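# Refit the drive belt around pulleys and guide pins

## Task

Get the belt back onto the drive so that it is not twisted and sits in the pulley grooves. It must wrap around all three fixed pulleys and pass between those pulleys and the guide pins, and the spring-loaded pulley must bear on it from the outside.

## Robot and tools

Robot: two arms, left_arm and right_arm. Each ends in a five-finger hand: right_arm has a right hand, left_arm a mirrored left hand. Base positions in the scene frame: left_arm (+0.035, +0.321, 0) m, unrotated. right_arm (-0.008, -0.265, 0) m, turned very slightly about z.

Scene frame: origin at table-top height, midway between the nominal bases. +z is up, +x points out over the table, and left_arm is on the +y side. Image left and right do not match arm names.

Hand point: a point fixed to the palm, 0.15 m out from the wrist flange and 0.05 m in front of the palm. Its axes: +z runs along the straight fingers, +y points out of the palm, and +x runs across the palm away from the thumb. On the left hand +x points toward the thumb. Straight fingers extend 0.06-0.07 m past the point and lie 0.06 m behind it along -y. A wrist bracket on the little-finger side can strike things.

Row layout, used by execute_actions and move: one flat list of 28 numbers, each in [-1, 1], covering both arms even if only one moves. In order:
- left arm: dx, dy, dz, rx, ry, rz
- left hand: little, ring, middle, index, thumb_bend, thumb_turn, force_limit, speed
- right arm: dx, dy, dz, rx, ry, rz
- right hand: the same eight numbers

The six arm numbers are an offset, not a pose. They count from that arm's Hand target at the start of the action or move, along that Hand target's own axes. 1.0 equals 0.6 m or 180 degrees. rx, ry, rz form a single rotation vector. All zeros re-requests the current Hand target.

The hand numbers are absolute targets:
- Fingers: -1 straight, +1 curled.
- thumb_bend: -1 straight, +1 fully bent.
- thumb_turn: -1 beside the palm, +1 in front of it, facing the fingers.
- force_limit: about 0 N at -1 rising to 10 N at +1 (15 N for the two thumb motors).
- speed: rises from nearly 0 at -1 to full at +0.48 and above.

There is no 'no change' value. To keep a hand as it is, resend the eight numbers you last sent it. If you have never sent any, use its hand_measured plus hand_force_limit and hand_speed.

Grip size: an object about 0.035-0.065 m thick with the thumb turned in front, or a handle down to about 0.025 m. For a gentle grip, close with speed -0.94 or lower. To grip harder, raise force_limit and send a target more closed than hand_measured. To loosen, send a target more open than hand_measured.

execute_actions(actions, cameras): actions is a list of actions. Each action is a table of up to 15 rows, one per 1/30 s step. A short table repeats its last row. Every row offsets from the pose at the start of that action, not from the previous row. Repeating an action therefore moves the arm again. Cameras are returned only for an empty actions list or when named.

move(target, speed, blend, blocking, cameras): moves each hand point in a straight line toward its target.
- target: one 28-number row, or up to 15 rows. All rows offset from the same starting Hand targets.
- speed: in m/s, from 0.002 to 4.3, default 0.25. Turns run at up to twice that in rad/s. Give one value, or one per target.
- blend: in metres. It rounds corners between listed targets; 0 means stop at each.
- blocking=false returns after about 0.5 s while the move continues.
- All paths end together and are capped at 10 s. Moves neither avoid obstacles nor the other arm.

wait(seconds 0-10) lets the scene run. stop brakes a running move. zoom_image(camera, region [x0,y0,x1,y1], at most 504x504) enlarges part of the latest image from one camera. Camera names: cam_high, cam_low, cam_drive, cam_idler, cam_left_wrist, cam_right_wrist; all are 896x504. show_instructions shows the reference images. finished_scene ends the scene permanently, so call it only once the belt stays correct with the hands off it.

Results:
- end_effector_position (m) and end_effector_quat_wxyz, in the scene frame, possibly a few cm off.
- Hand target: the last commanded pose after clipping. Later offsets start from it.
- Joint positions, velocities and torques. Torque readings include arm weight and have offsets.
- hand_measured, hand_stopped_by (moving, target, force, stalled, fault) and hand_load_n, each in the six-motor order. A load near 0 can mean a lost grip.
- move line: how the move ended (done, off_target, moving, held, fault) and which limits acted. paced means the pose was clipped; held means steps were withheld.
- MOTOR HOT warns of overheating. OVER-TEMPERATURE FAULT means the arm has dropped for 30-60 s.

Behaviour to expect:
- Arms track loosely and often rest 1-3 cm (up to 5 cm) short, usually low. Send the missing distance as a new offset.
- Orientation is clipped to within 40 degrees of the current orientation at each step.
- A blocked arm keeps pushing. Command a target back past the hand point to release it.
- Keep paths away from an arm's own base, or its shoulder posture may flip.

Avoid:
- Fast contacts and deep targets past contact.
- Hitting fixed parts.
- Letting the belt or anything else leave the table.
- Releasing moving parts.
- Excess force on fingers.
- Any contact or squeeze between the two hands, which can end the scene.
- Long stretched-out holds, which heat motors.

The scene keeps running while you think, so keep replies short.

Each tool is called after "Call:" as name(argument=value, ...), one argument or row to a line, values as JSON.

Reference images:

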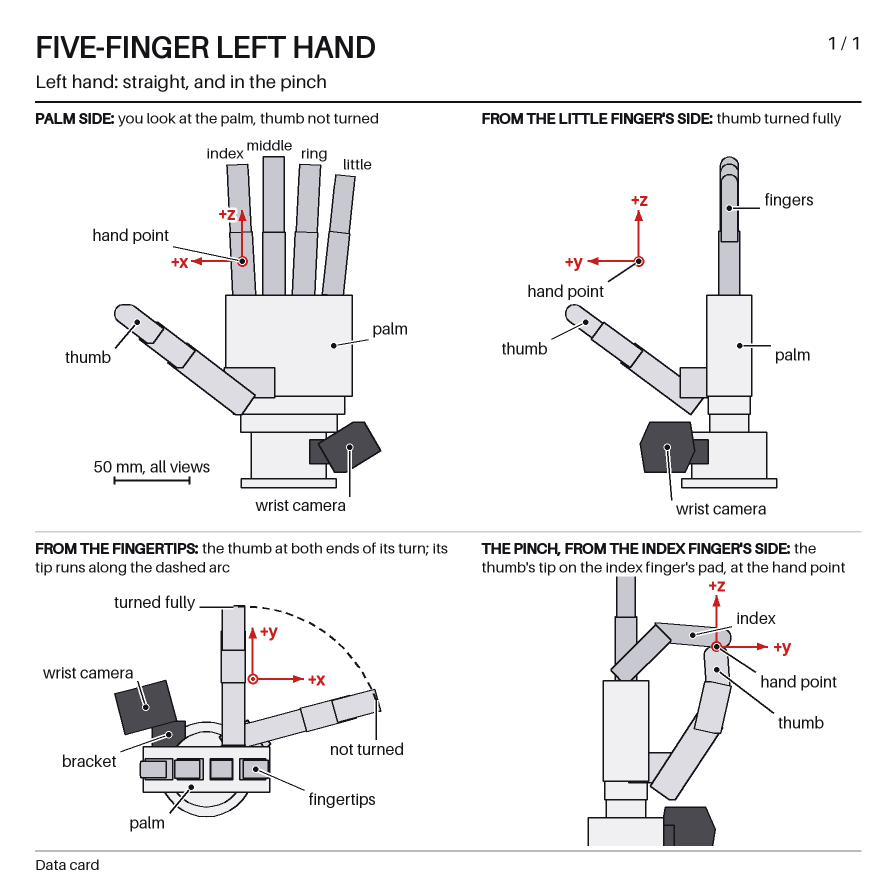

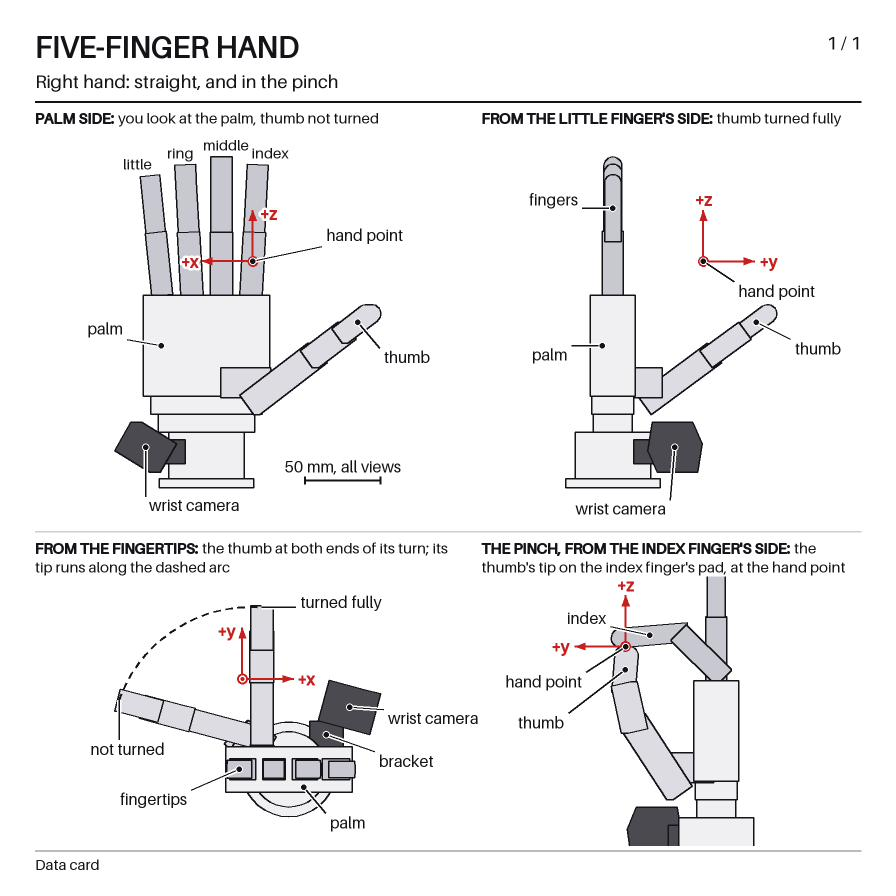

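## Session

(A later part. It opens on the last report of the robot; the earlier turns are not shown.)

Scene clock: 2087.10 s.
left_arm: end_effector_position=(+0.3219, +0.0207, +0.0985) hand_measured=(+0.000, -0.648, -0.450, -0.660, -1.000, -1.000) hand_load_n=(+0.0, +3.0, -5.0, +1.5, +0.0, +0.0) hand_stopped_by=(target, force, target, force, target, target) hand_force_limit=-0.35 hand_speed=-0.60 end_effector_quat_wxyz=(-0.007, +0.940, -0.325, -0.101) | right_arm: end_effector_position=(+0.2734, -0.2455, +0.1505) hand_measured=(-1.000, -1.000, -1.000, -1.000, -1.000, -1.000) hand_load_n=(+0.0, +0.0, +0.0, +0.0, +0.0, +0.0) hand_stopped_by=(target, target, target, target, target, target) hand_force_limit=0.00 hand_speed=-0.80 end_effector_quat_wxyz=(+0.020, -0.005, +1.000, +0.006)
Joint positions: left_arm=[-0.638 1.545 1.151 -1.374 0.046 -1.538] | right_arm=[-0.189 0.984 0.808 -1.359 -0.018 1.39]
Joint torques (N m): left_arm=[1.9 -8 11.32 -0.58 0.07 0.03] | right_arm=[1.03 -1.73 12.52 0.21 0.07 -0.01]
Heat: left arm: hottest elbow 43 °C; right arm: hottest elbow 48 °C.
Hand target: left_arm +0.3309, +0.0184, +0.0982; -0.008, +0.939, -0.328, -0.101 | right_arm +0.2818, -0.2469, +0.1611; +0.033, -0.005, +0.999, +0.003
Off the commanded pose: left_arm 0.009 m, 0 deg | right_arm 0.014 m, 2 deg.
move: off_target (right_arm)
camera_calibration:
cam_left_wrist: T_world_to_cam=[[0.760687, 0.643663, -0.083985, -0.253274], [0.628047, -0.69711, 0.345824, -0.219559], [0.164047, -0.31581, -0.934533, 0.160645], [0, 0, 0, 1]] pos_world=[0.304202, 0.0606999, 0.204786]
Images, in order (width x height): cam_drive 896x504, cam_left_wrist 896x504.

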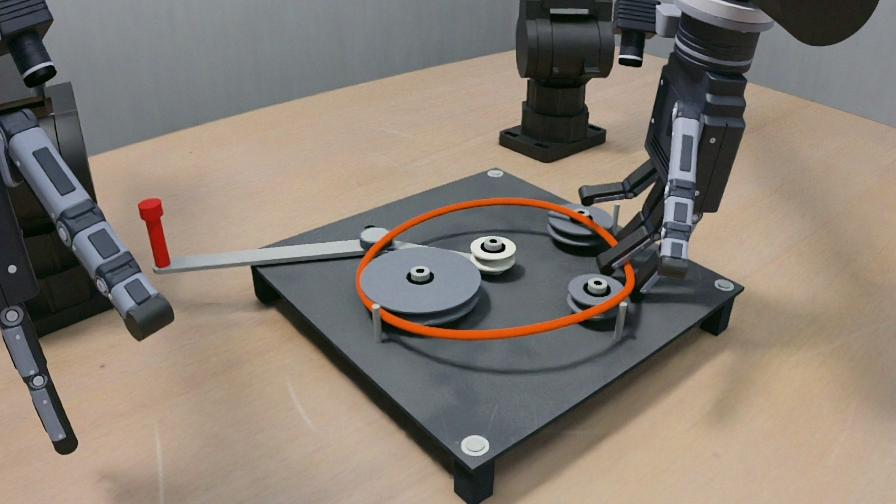

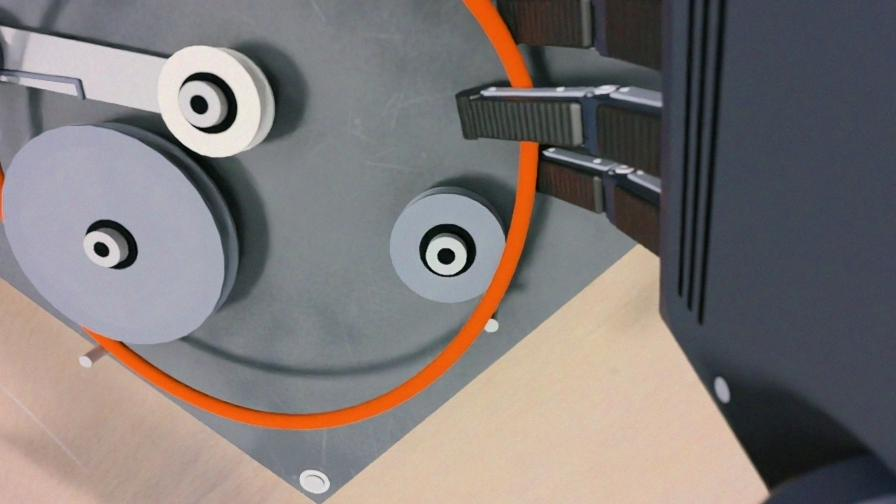

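Call:
move(
  target=[-0.005, 0.002, -0.0065, 0, 0, 0, 0.0, -0.5, -0.45, -0.5, -1, -1, -0.35, -0.6, 0, 0, 0, 0, 0, 0, -1, -1, -1, -1, -1, -1, 0, -0.8],
  speed=0.03,
  cameras=["cam_drive","cam_left_wrist"],
)

Call:
zoom_image(
  camera="cam_drive",
  region=[560, 240, 660, 330],
)

Call:
zoom_image(
  camera="cam_left_wrist",
  region=[350, 160, 590, 360],
)

Scene clock: 2092.67 s.
left_arm: end_effector_position=(+0.3218, +0.0207, +0.0985) hand_measured=(+0.000, -0.648, -0.450, -0.660, -1.000, -1.000) hand_load_n=(+0.0, +2.5, -5.0, +1.5, +0.0, +0.0) hand_stopped_by=(target, force, target, force, target, target) hand_force_limit=-0.35 hand_speed=-0.60 end_effector_quat_wxyz=(-0.007, +0.940, -0.325, -0.101) | right_arm: end_effector_position=(+0.2734, -0.2455, +0.1505) hand_measured=(-1.000, -1.000, -1.000, -1.000, -1.000, -1.000) hand_load_n=(+0.0, +0.0, +0.0, +0.0, +0.0, +0.0) hand_stopped_by=(target, target, target, target, target, target) hand_force_limit=0.00 hand_speed=-0.80 end_effector_quat_wxyz=(+0.020, -0.005, +1.000, +0.006)
Joint positions: left_arm=[-0.638 1.545 1.151 -1.374 0.046 -1.538] | right_arm=[-0.189 0.984 0.808 -1.359 -0.018 1.39]
Joint torques (N m): left_arm=[1.73 -8.76 11.41 -1.05 0.09 0.04] | right_arm=[0.79 -1.67 12.48 0.29 0.06 0.03]
Heat: left arm: hottest elbow 44 °C; right arm: hottest elbow 48 °C.
Hand target: left_arm +0.3286, +0.0189, +0.1027; -0.008, +0.939, -0.328, -0.101 | right_arm +0.2818, -0.2469, +0.1611; +0.033, -0.005, +0.999, +0.003
Off the commanded pose: left_arm 0.008 m, 0 deg | right_arm 0.014 m, 2 deg.
move: off_target (right_arm)
camera_calibration:
cam_left_wrist: T_world_to_cam=[[0.760957, 0.643326, -0.0841246, -0.253372], [0.627774, -0.697333, 0.345871, -0.219401], [0.163845, -0.316004, -0.934503, 0.160744], [0, 0, 0, 1]] pos_world=[0.304202, 0.0608008, 0.204786]
Images, in order (width x height): cam_drive 896x504, cam_left_wrist 896x504.

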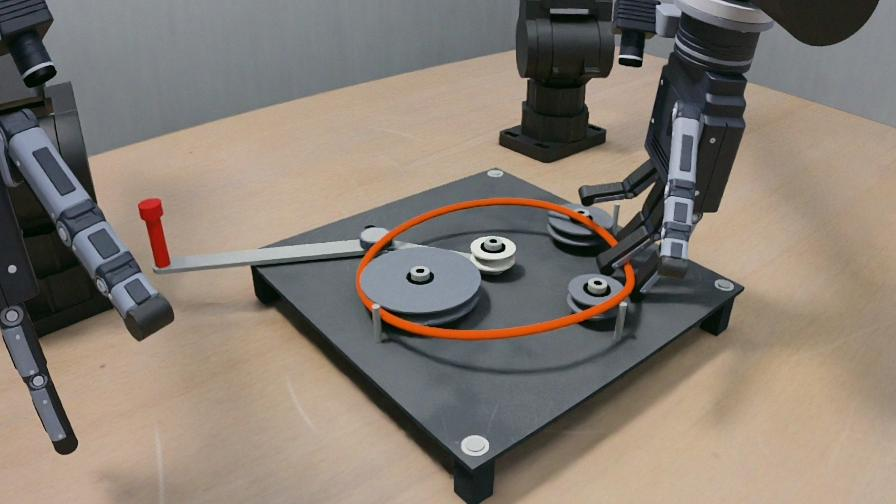

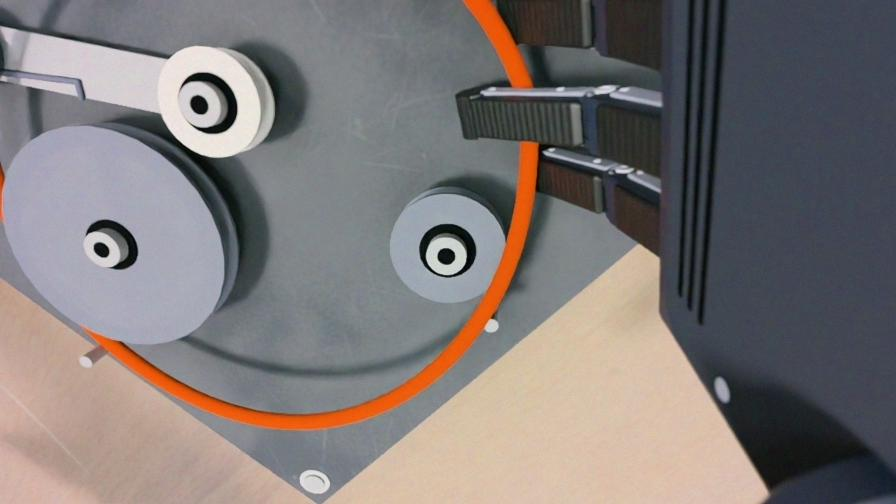

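Scaled by 5.040 from the camera's 896x504 image, which has a finer 1280x720 frame.

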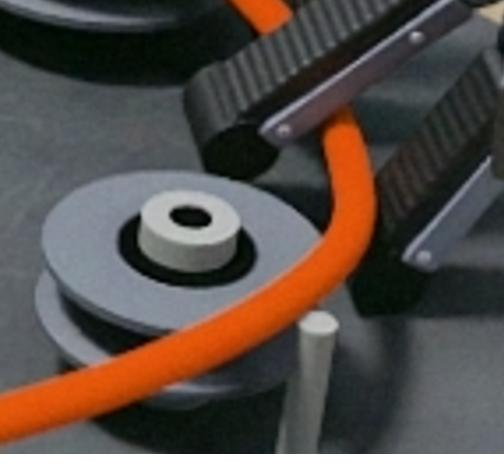

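Scaled by 2.100 from the camera's 896x504 image, which has a finer 1280x720 frame.

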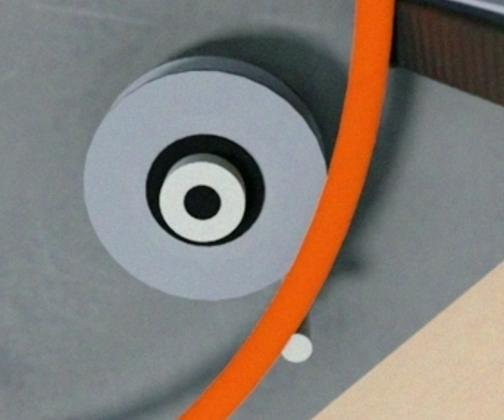

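Call:
move(
  target=[0, 0, 0, 0.0033, -0.0009, 0.0163, 0.0, -0.5, -0.45, -0.5, -1, -1, -0.35, -0.6, 0, 0, 0, 0, 0, 0, -1, -1, -1, -1, -1, -1, 0, -0.8],
  speed=0.03,
  cameras=["cam_drive","cam_left_wrist"],
)

Call:
zoom_image(
  camera="cam_drive",
  region=[560, 240, 660, 330],
)

Call:
zoom_image(
  camera="cam_left_wrist",
  region=[350, 160, 590, 360],
)

Scene clock: 2100.93 s.
left_arm: end_effector_position=(+0.3194, +0.0232, +0.0986) hand_measured=(+0.000, -0.648, -0.450, -0.660, -1.000, -1.000) hand_load_n=(+0.0, +3.0, -5.0, +1.5, +0.0, +0.0) hand_stopped_by=(target, force, target, force, target, target) hand_force_limit=-0.35 hand_speed=-0.60 end_effector_quat_wxyz=(-0.010, +0.932, -0.347, -0.101) | right_arm: end_effector_position=(+0.2734, -0.2455, +0.1505) hand_measured=(-1.000, -1.000, -1.000, -1.000, -1.000, -1.000) hand_load_n=(+0.0, +0.0, +0.0, +0.0, +0.0, +0.0) hand_stopped_by=(target, target, target, target, target, target) hand_force_limit=0.00 hand_speed=-0.80 end_effector_quat_wxyz=(+0.020, -0.005, +1.000, +0.006)
Joint positions: left_arm=[-0.638 1.545 1.152 -1.377 0.036 -1.492] | right_arm=[-0.189 0.984 0.808 -1.359 -0.018 1.39]
Joint torques (N m): left_arm=[1.67 -8.12 12.26 -1.05 0.06 0.06] | right_arm=[1.14 -1.79 12.68 0.1 0.07 0]
Heat: left arm: hottest elbow 44 °C; right arm: hottest elbow 48 °C.
Hand target: left_arm +0.3285, +0.0189, +0.1025; -0.010, +0.930, -0.353, -0.101 | right_arm +0.2818, -0.2469, +0.1611; +0.033, -0.005, +0.999, +0.003
Off the commanded pose: left_arm 0.011 m, 1 deg | right_arm 0.014 m, 2 deg.
move: off_target (left_arm, right_arm)
camera_calibration:
cam_left_wrist: T_world_to_cam=[[0.790095, 0.607186, -0.0841135, -0.261537], [0.59479, -0.726208, 0.344742, -0.204839], [0.148238, -0.322408, -0.934921, 0.167253], [0, 0, 0, 1]] pos_world=[0.303682, 0.0639695, 0.204986]
Images, in order (width x height): cam_drive 896x504, cam_left_wrist 896x504.

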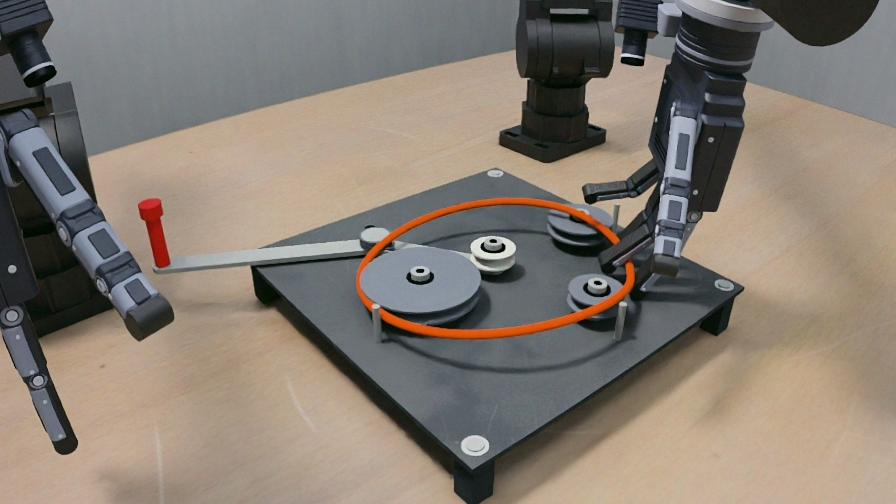

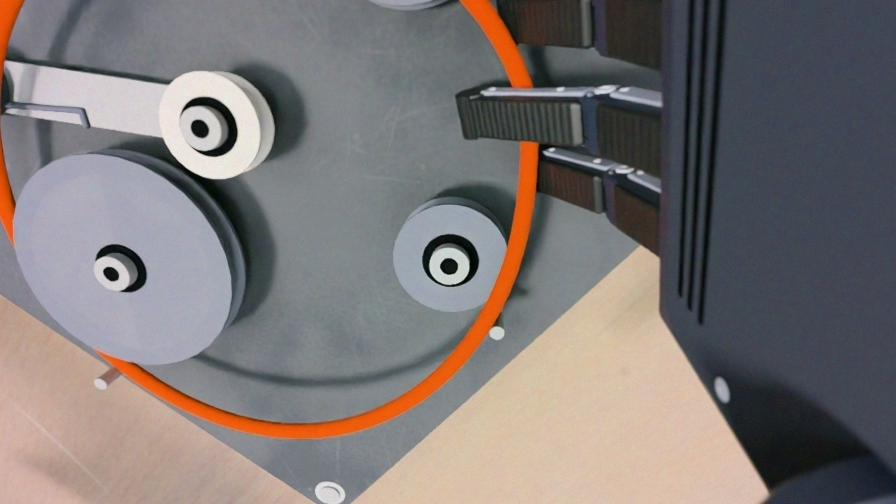

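Scaled by 5.040 from the camera's 896x504 image, which has a finer 1280x720 frame.

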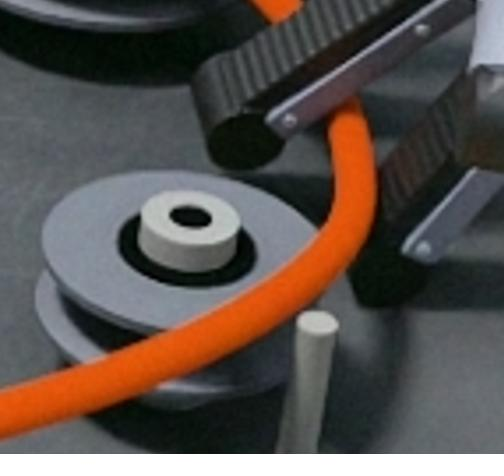

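Scaled by 2.100 from the camera's 896x504 image, which has a finer 1280x720 frame.

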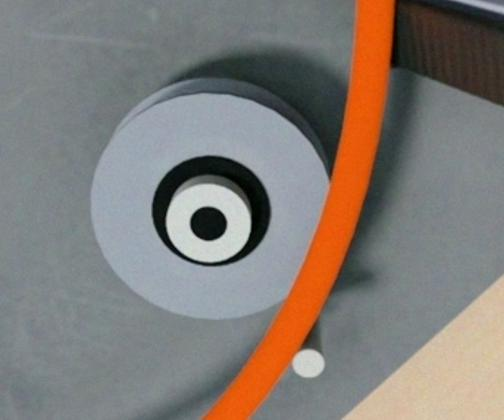

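Call:
wait(
  seconds=0.5,
  cameras=["cam_drive","cam_left_wrist","cam_idler"],
)

Scene clock: 2124.97 s.
left_arm: end_effector_position=(+0.3193, +0.0232, +0.0986) hand_measured=(+0.000, -0.648, -0.450, -0.660, -1.000, -1.000) hand_load_n=(+0.0, +2.5, -5.0, +2.0, +0.0, +0.0) hand_stopped_by=(target, force, target, force, target, target) hand_force_limit=-0.35 hand_speed=-0.60 end_effector_quat_wxyz=(-0.010, +0.932, -0.347, -0.101) | right_arm: end_effector_position=(+0.2734, -0.2455, +0.1505) hand_measured=(-1.000, -1.000, -1.000, -1.000, -1.000, -1.000) hand_load_n=(+0.0, +0.0, +0.0, +0.0, -0.5, +0.0) hand_stopped_by=(target, target, target, target, target, target) hand_force_limit=0.00 hand_speed=-0.80 end_effector_quat_wxyz=(+0.020, -0.005, +1.000, +0.006)
Joint positions: left_arm=[-0.638 1.545 1.152 -1.377 0.036 -1.491] | right_arm=[-0.189 0.984 0.808 -1.359 -0.018 1.39]
Joint torques (N m): left_arm=[1.67 -8.12 12.27 -1.05 0.05 0.07] | right_arm=[0.91 -1.9 12.62 0.2 0.08 -0.02]
Heat: left arm: hottest elbow 46 °C; right arm: hottest elbow 48 °C.
Hand target: left_arm +0.3285, +0.0189, +0.1025; -0.010, +0.930, -0.353, -0.101 | right_arm +0.2818, -0.2469, +0.1611; +0.033, -0.005, +0.999, +0.003
Off the commanded pose: left_arm 0.011 m, 1 deg | right_arm 0.014 m, 2 deg.
wait: 0.50 s; at rest from the start
camera_calibration:
cam_left_wrist: T_world_to_cam=[[0.790281, 0.606939, -0.0841484, -0.261571], [0.594568, -0.726372, 0.344781, -0.204769], [0.148138, -0.322506, -0.934904, 0.167287], [0, 0, 0, 1]] pos_world=[0.303682, 0.06397, 0.204987]
Images, in order (width x height): cam_drive 896x504, cam_idler 896x504, cam_left_wrist 896x504.

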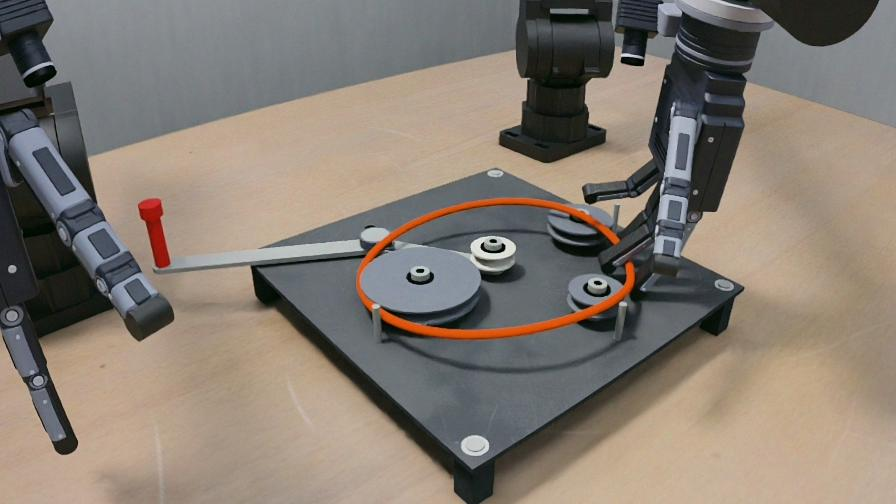

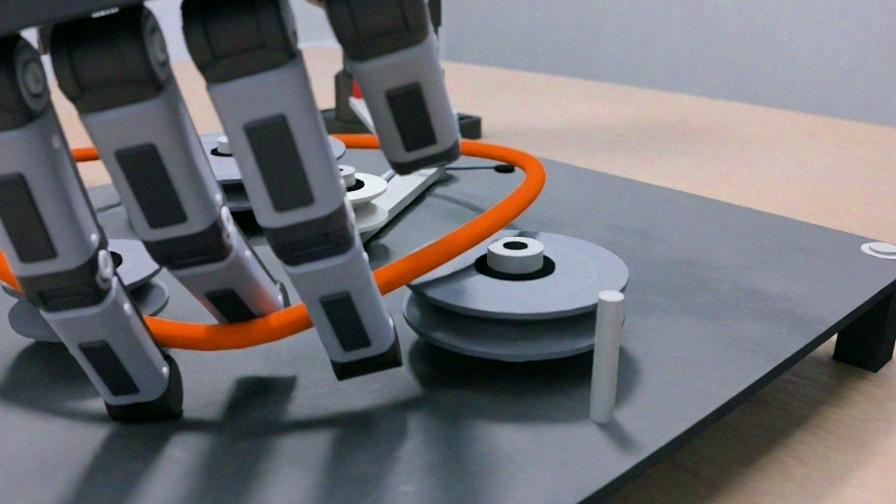

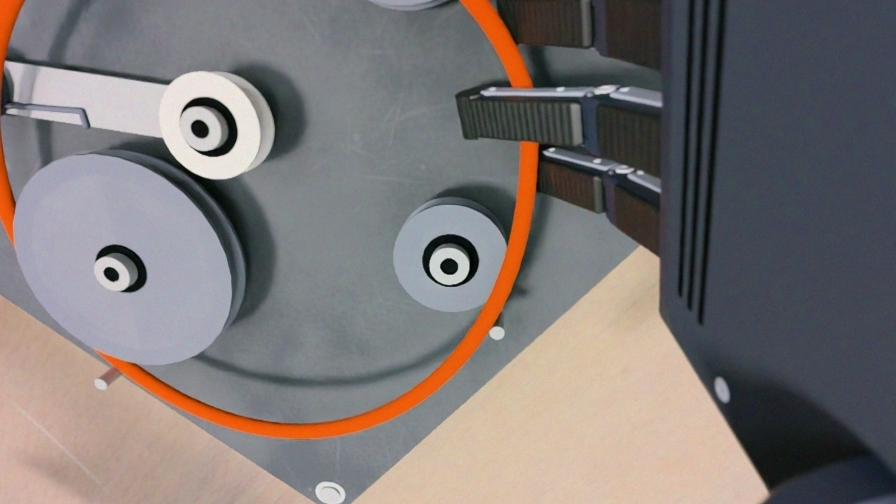

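Call:
zoom_image(
  camera="cam_left_wrist",
  region=[380, 180, 560, 360],
)

Call:
zoom_image(
  camera="cam_drive",
  region=[550, 240, 670, 360],
)

Scaled by 2.800 from the camera's 896x504 image, which has a finer 1280x720 frame.

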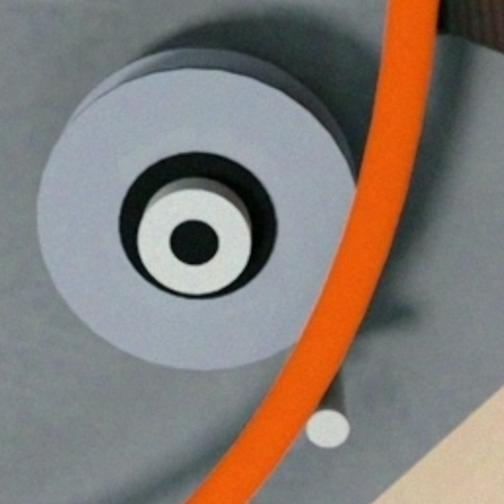

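Scaled by 4.200 from the camera's 896x504 image, which has a finer 1280x720 frame.

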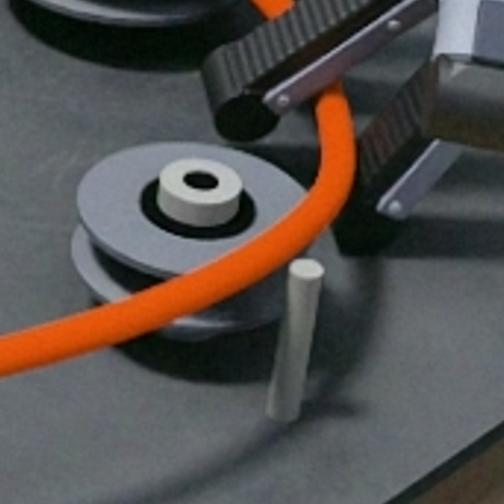

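Call:
execute_actions(
  actions=[
    [[0,0,0,0.003,-0.0008,0.0163,0.0,-0.5,-0.45,-0.5,-1,-1,-0.35,-0.6,0,0,0,0,0,0,-1,-1,-1,-1,-1,-1,0,-0.8]],
  ],
  cameras=["cam_drive","cam_left_wrist"],
)

Call:
zoom_image(
  camera="cam_drive",
  region=[550, 240, 670, 360],
)

Call:
zoom_image(
  camera="cam_left_wrist",
  region=[380, 180, 560, 360],
)

Scene clock: 2144.37 s.
left_arm: end_effector_position=(+0.3187, +0.0244, +0.0987) hand_measured=(+0.000, -0.648, -0.450, -0.660, -1.000, -1.000) hand_load_n=(+0.0, +2.5, -5.0, +2.0, +0.0, +0.0) hand_stopped_by=(target, force, target, force, target, target) hand_force_limit=-0.35 hand_speed=-0.60 end_effector_quat_wxyz=(-0.013, +0.923, -0.371, -0.102) | right_arm: end_effector_position=(+0.2734, -0.2455, +0.1505) hand_measured=(-1.000, -1.000, -1.000, -1.000, -1.000, -1.000) hand_load_n=(+0.0, +0.0, +0.0, +0.0, +0.0, +0.0) hand_stopped_by=(target, target, target, target, target, target) hand_force_limit=0.00 hand_speed=-0.80 end_effector_quat_wxyz=(+0.020, -0.005, +1.000, +0.006)
Joint positions: left_arm=[-0.638 1.553 1.161 -1.383 0.027 -1.441] | right_arm=[-0.189 0.984 0.808 -1.359 -0.018 1.39]
Joint torques (N m): left_arm=[1.49 -8.12 12.41 -0.95 0.02 0.06] | right_arm=[0.21 -1.9 12.55 0.17 0.06 0.04]
Heat: left arm: hottest elbow 47 °C; right arm: hottest elbow 48 °C.
Hand target: left_arm +0.3286, +0.0189, +0.1026; -0.013, +0.921, -0.377, -0.101 | right_arm +0.2818, -0.2469, +0.1611; +0.033, -0.005, +0.999, +0.003
Off the commanded pose: left_arm 0.012 m, 1 deg | right_arm 0.014 m, 2 deg.
Step readings (end_effector_position of left_arm | right_arm):
0: (+0.3193, +0.0232, +0.0986) | (+0.2734, -0.2455, +0.1505)
1: (+0.3193, +0.0233, +0.0986) | (+0.2734, -0.2455, +0.1505)
2: (+0.3194, +0.0235, +0.0987) | (+0.2734, -0.2455, +0.1505)
4: (+0.3195, +0.0239, +0.0986) | (+0.2734, -0.2455, +0.1505)
8: (+0.3193, +0.0243, +0.0985) | (+0.2734, -0.2455, +0.1505)
15: (+0.3188, +0.0244, +0.0987) | (+0.2734, -0.2455, +0.1505)
camera_calibration:
cam_left_wrist: T_world_to_cam=[[0.819846, 0.566081, -0.0860531, -0.269996], [0.557927, -0.755997, 0.342324, -0.190967], [0.128727, -0.328664, -0.935633, 0.17427], [0, 0, 0, 1]] pos_world=[0.305468, 0.0657458, 0.205191]
Images, in order (width x height): cam_drive 896x504, cam_left_wrist 896x504.

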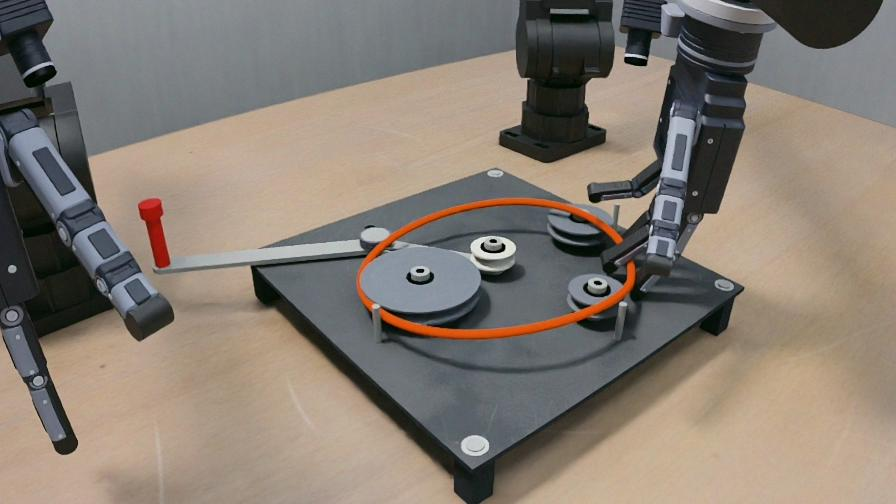

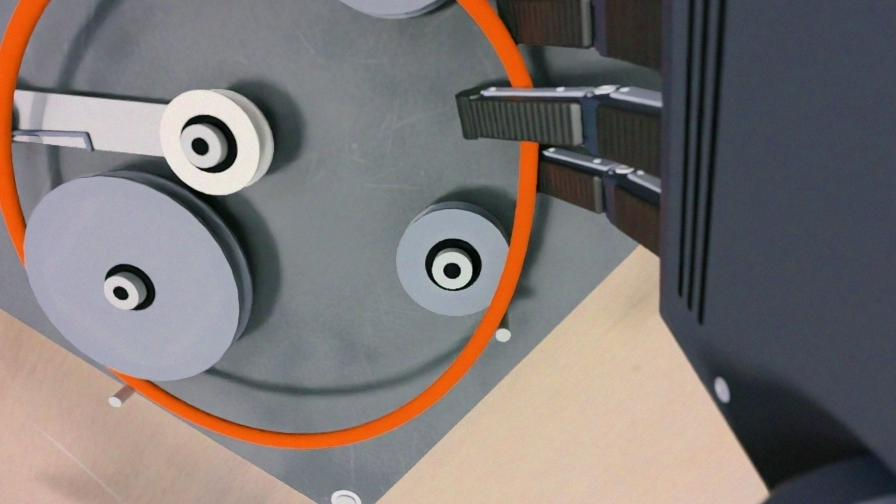

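Scaled by 4.200 from the camera's 896x504 image, which has a finer 1280x720 frame.

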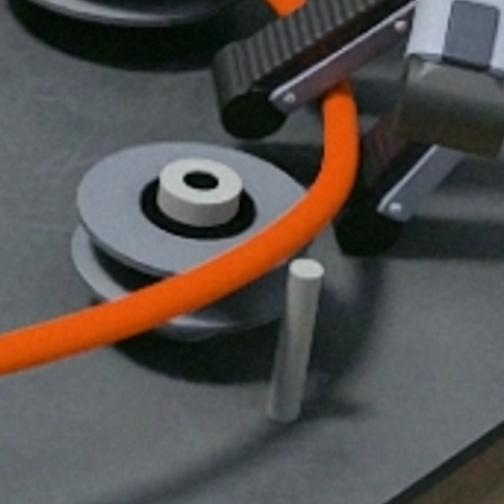

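Scaled by 2.800 from the camera's 896x504 image, which has a finer 1280x720 frame.

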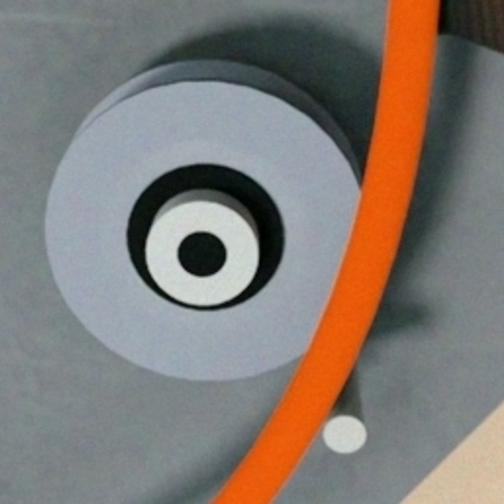

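Call:
execute_actions(
  actions=[
    [[0.0037,-0.0044,-0.001,0,0,0,0.0,-0.5,-0.45,-0.5,-1,-1,-0.35,-0.6,0,0,0,0,0,0,-1,-1,-1,-1,-1,-1,0,-0.8]],
  ],
  cameras=["cam_drive","cam_left_wrist"],
)

Call:
zoom_image(
  camera="cam_drive",
  region=[550, 240, 670, 360],
)

Call:
zoom_image(
  camera="cam_left_wrist",
  region=[380, 180, 560, 360],
)

Scene clock: 2150.03 s.
left_arm: end_effector_position=(+0.3197, +0.0238, +0.0986) hand_measured=(+0.000, -0.648, -0.450, -0.660, -1.000, -1.000) hand_load_n=(+0.0, +2.5, -5.0, +1.5, -0.5, +0.0) hand_stopped_by=(target, force, target, force, target, target) hand_force_limit=-0.35 hand_speed=-0.60 end_effector_quat_wxyz=(-0.013, +0.922, -0.374, -0.104) | right_arm: end_effector_position=(+0.2734, -0.2455, +0.1505) hand_measured=(-1.000, -1.000, -1.000, -1.000, -1.000, -1.000) hand_load_n=(+0.0, +0.0, +0.0, +0.0, +0.0, +0.0) hand_stopped_by=(target, target, target, target, target, target) hand_force_limit=0.00 hand_speed=-0.80 end_effector_quat_wxyz=(+0.020, -0.005, +1.000, +0.006)
Joint positions: left_arm=[-0.638 1.56 1.167 -1.386 0.026 -1.435] | right_arm=[-0.189 0.984 0.808 -1.359 -0.018 1.39]
Joint torques (N m): left_arm=[1.96 -8.23 12.48 -0.87 0.02 0.06] | right_arm=[0.56 -1.55 12.71 0.21 0.1 0.01]
Heat: left arm: hottest elbow 46 °C; right arm: hottest elbow 48 °C.
Hand target: left_arm +0.3320, +0.0193, +0.1025; -0.013, +0.921, -0.377, -0.101 | right_arm +0.2818, -0.2469, +0.1611; +0.033, -0.005, +0.999, +0.003
Off the commanded pose: left_arm 0.014 m, 1 deg | right_arm 0.014 m, 2 deg.
Step readings (end_effector_position of left_arm | right_arm):
0: (+0.3187, +0.0244, +0.0988) | (+0.2734, -0.2455, +0.1505)
1: (+0.3187, +0.0244, +0.0988) | (+0.2734, -0.2455, +0.1505)
2: (+0.3187, +0.0245, +0.0987) | (+0.2734, -0.2455, +0.1505)
4: (+0.3191, +0.0242, +0.0986) | (+0.2734, -0.2455, +0.1505)
8: (+0.3199, +0.0237, +0.0986) | (+0.2734, -0.2455, +0.1505)
15: (+0.3198, +0.0237, +0.0986) | (+0.2734, -0.2455, +0.1505)
camera_calibration:
cam_left_wrist: T_world_to_cam=[[0.823134, 0.561127, -0.0871001, -0.271316], [0.554039, -0.759996, 0.339775, -0.19032], [0.124461, -0.327937, -0.936465, 0.17519], [0, 0, 0, 1]] pos_world=[0.30697, 0.0650522, 0.205094]
Images, in order (width x height): cam_drive 896x504, cam_left_wrist 896x504.

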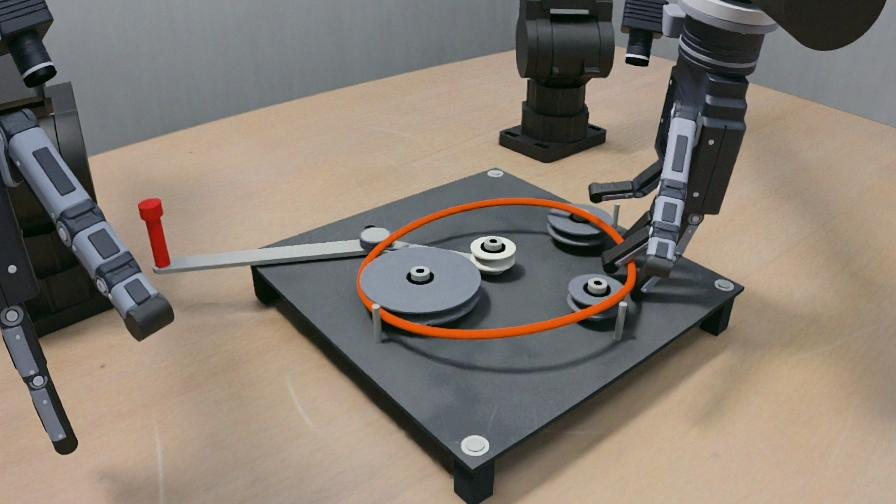

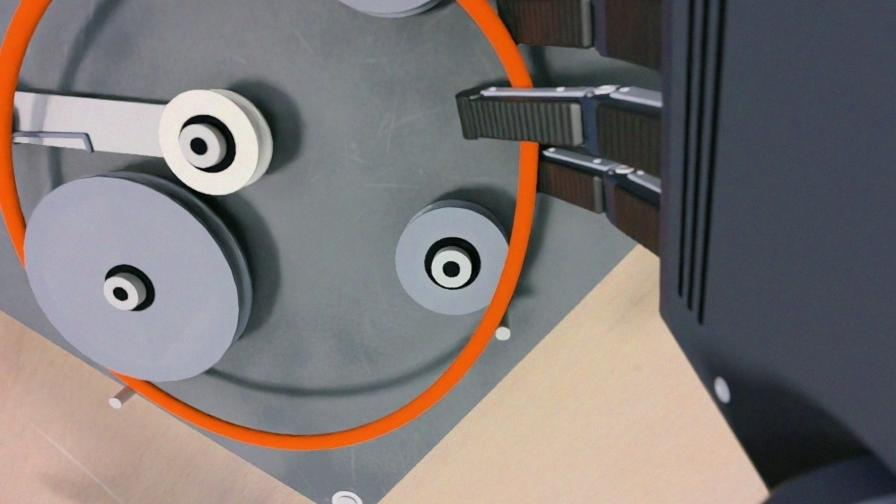

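Scaled by 4.200 from the camera's 896x504 image, which has a finer 1280x720 frame.

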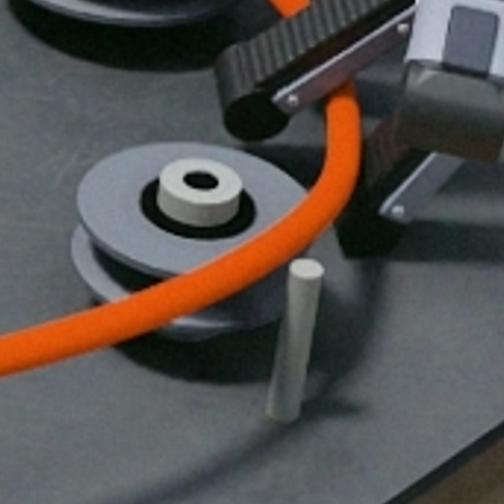

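Scaled by 2.800 from the camera's 896x504 image, which has a finer 1280x720 frame.

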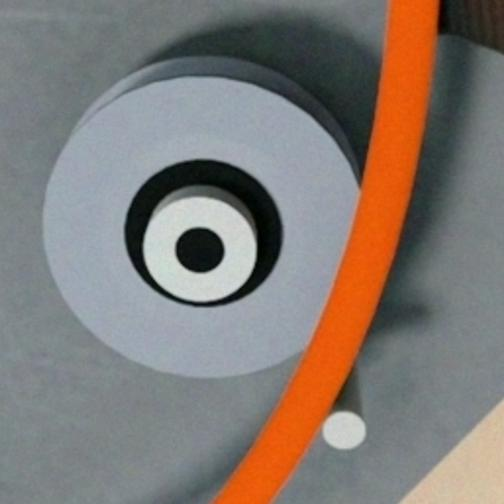

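Call:
execute_actions(
  actions=[
    [[0.0037,-0.0044,-0.001,0,0,0,0.0,-0.5,-0.45,-0.5,-1,-1,-0.35,-0.6,0,0,0,0,0,0,-1,-1,-1,-1,-1,-1,0,-0.8]],
  ],
  cameras=["cam_drive","cam_left_wrist"],
)

Call:
zoom_image(
  camera="cam_drive",
  region=[550, 240, 670, 360],
)

Call:
zoom_image(
  camera="cam_left_wrist",
  region=[380, 180, 560, 360],
)

Scene clock: 2154.47 s.
left_arm: end_effector_position=(+0.3224, +0.0234, +0.0986) hand_measured=(+0.000, -0.648, -0.450, -0.660, -1.000, -1.000) hand_load_n=(+0.0, +2.0, -5.0, +2.0, +0.0, +0.0) hand_stopped_by=(target, force, target, force, target, target) hand_force_limit=-0.35 hand_speed=-0.60 end_effector_quat_wxyz=(-0.013, +0.921, -0.375, -0.104) | right_arm: end_effector_position=(+0.2734, -0.2455, +0.1505) hand_measured=(-1.000, -1.000, -1.000, -1.000, -1.000, -1.000) hand_load_n=(-0.5, +0.0, +0.0, +0.0, +0.0, +0.0) hand_stopped_by=(target, target, target, target, target, target) hand_force_limit=0.00 hand_speed=-0.80 end_effector_quat_wxyz=(+0.020, -0.005, +1.000, +0.006)
Joint positions: left_arm=[-0.635 1.566 1.175 -1.388 0.025 -1.43] | right_arm=[-0.189 0.984 0.808 -1.359 -0.018 1.39]
Joint torques (N m): left_arm=[2.08 -8.35 12.49 -0.88 0.02 0.07] | right_arm=[0.85 -1.55 12.51 0.32 0.04 -0.01]
Heat: left arm: hottest elbow 46 °C; right arm: hottest elbow 48 °C.
Hand target: left_arm +0.3355, +0.0195, +0.1026; -0.013, +0.921, -0.377, -0.101 | right_arm +0.2818, -0.2469, +0.1611; +0.033, -0.005, +0.999, +0.003
Off the commanded pose: left_arm 0.014 m, 0 deg | right_arm 0.014 m, 2 deg.
Step readings (end_effector_position of left_arm | right_arm):
0: (+0.3197, +0.0238, +0.0986) | (+0.2734, -0.2455, +0.1505)
1: (+0.3197, +0.0238, +0.0986) | (+0.2734, -0.2455, +0.1505)
2: (+0.3198, +0.0237, +0.0987) | (+0.2734, -0.2455, +0.1505)
4: (+0.3206, +0.0236, +0.0987) | (+0.2734, -0.2455, +0.1505)
8: (+0.3224, +0.0231, +0.0986) | (+0.2734, -0.2455, +0.1505)
15: (+0.3224, +0.0234, +0.0986) | (+0.2734, -0.2455, +0.1505)
camera_calibration:
cam_left_wrist: T_world_to_cam=[[0.824441, 0.559192, -0.087184, -0.273717], [0.552315, -0.761368, 0.33951, -0.191419], [0.123472, -0.328059, -0.936553, 0.175077], [0, 0, 0, 1]] pos_world=[0.309769, 0.0647555, 0.205094]
Images, in order (width x height): cam_drive 896x504, cam_left_wrist 896x504.

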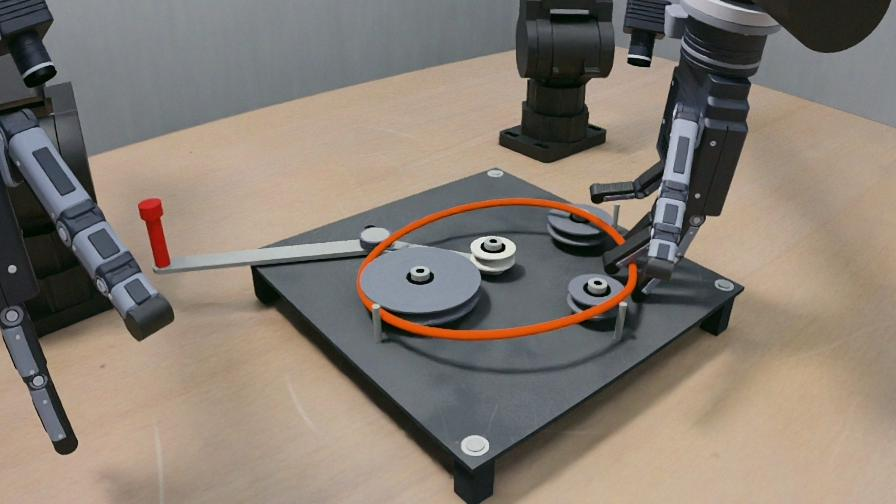

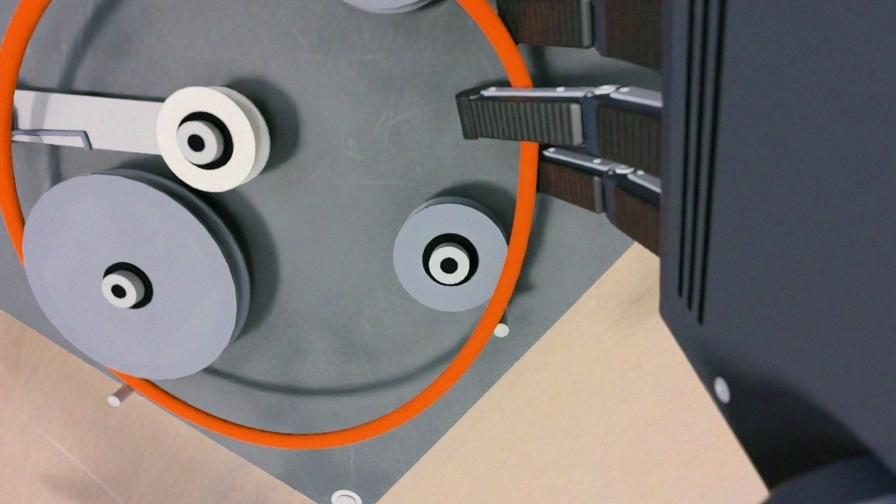

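Scaled by 4.200 from the camera's 896x504 image, which has a finer 1280x720 frame.

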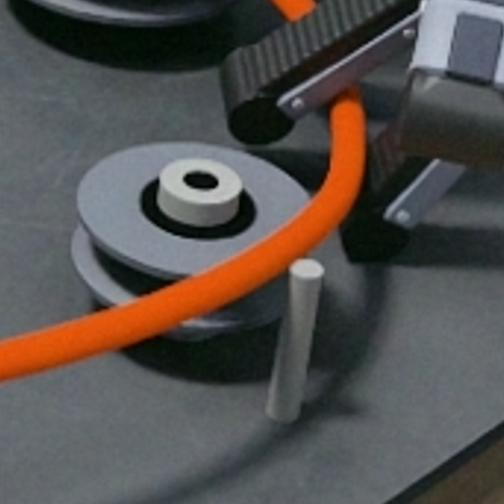

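Scaled by 2.800 from the camera's 896x504 image, which has a finer 1280x720 frame.

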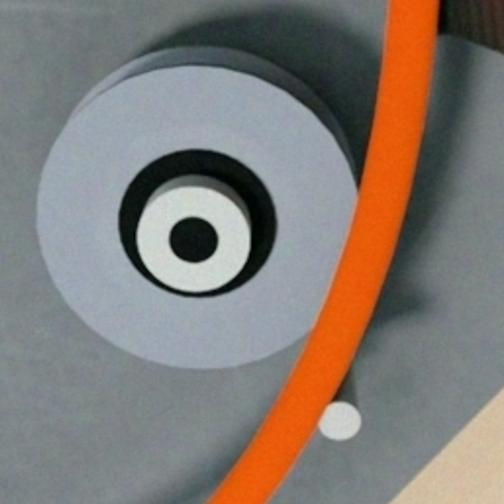

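Call:
execute_actions(
  actions=[
    [[0.0028,-0.0033,-0.001,0,0,0,0.0,-0.5,-0.45,-0.5,-1,-1,-0.35,-0.6,0,0,0,0,0,0,-1,-1,-1,-1,-1,-1,0,-0.8]],
  ],
  cameras=["cam_drive","cam_left_wrist"],
)

Call:
zoom_image(
  camera="cam_drive",
  region=[550, 240, 670, 360],
)

Call:
zoom_image(
  camera="cam_left_wrist",
  region=[380, 180, 560, 360],
)

Scene clock: 2161.07 s.
left_arm: end_effector_position=(+0.3245, +0.0236, +0.0986) hand_measured=(+0.000, -0.648, -0.450, -0.660, -1.000, -1.000) hand_load_n=(+0.0, +2.5, -5.0, +1.5, +0.0, +0.0) hand_stopped_by=(target, force, target, force, target, target) hand_force_limit=-0.35 hand_speed=-0.60 end_effector_quat_wxyz=(-0.013, +0.921, -0.375, -0.104) | right_arm: end_effector_position=(+0.2734, -0.2455, +0.1505) hand_measured=(-1.000, -1.000, -1.000, -1.000, -1.000, -1.000) hand_load_n=(+0.0, +0.0, +0.0, +0.0, +0.0, +0.0) hand_stopped_by=(target, target, target, target, target, target) hand_force_limit=0.00 hand_speed=-0.80 end_effector_quat_wxyz=(+0.020, -0.005, +1.000, +0.006)
Joint positions: left_arm=[-0.631 1.571 1.181 -1.39 0.025 -1.425] | right_arm=[-0.189 0.984 0.808 -1.359 -0.018 1.39]
Joint torques (N m): left_arm=[2.14 -8.41 12.57 -0.87 0.01 0.06] | right_arm=[0.26 -2.37 12.46 0.24 0.09 0.02]
Heat: left arm: hottest elbow 47 °C; right arm: hottest elbow 48 °C.
Hand target: left_arm +0.3382, +0.0197, +0.1028; -0.013, +0.921, -0.377, -0.101 | right_arm +0.2818, -0.2469, +0.1611; +0.033, -0.005, +0.999, +0.003
Off the commanded pose: left_arm 0.015 m, 0 deg | right_arm 0.014 m, 2 deg.
Step readings (end_effector_position of left_arm | right_arm):
0: (+0.3224, +0.0234, +0.0986) | (+0.2734, -0.2455, +0.1505)
1: (+0.3224, +0.0234, +0.0986) | (+0.2734, -0.2455, +0.1505)
2: (+0.3224, +0.0234, +0.0986) | (+0.2734, -0.2455, +0.1505)
4: (+0.3230, +0.0234, +0.0986) | (+0.2734, -0.2455, +0.1505)
8: (+0.3244, +0.0235, +0.0985) | (+0.2734, -0.2455, +0.1505)
15: (+0.3245, +0.0236, +0.0986) | (+0.2734, -0.2455, +0.1505)
camera_calibration:
cam_left_wrist: T_world_to_cam=[[0.824954, 0.558302, -0.0880306, -0.275591], [0.551857, -0.762007, 0.338821, -0.192322], [0.122084, -0.328092, -0.936724, 0.175392], [0, 0, 0, 1]] pos_world=[0.312071, 0.064857, 0.205196]
Images, in order (width x height): cam_drive 896x504, cam_left_wrist 896x504.

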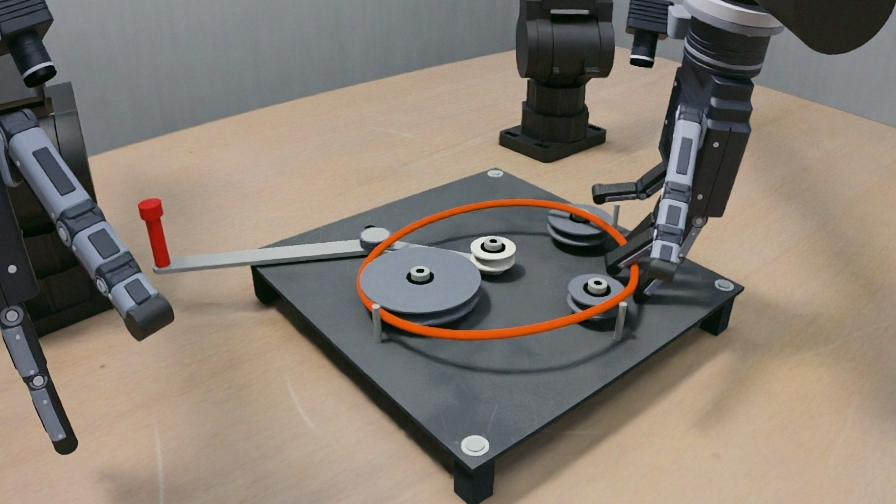

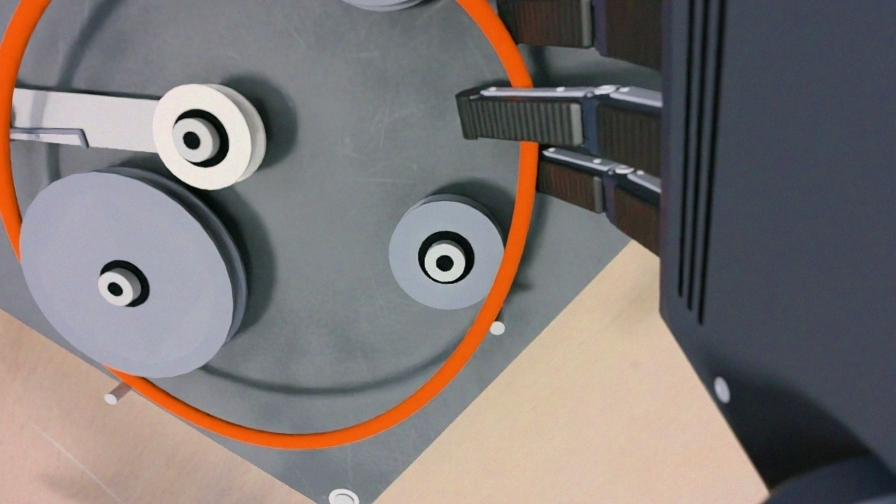

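Scaled by 4.200 from the camera's 896x504 image, which has a finer 1280x720 frame.

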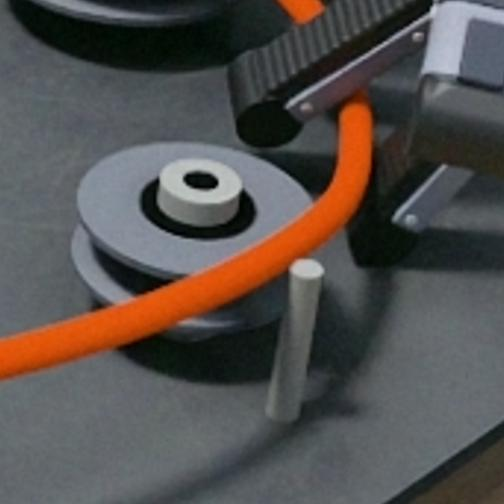

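Scaled by 2.800 from the camera's 896x504 image, which has a finer 1280x720 frame.

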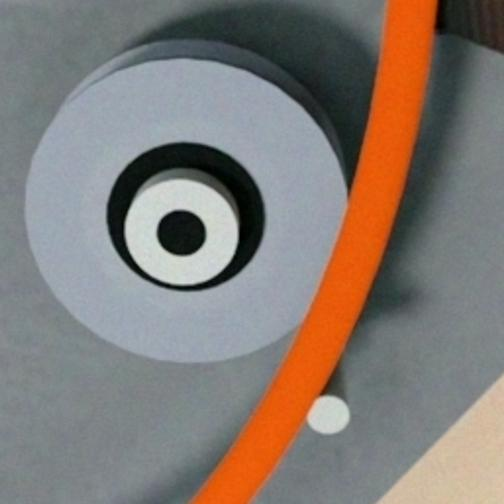

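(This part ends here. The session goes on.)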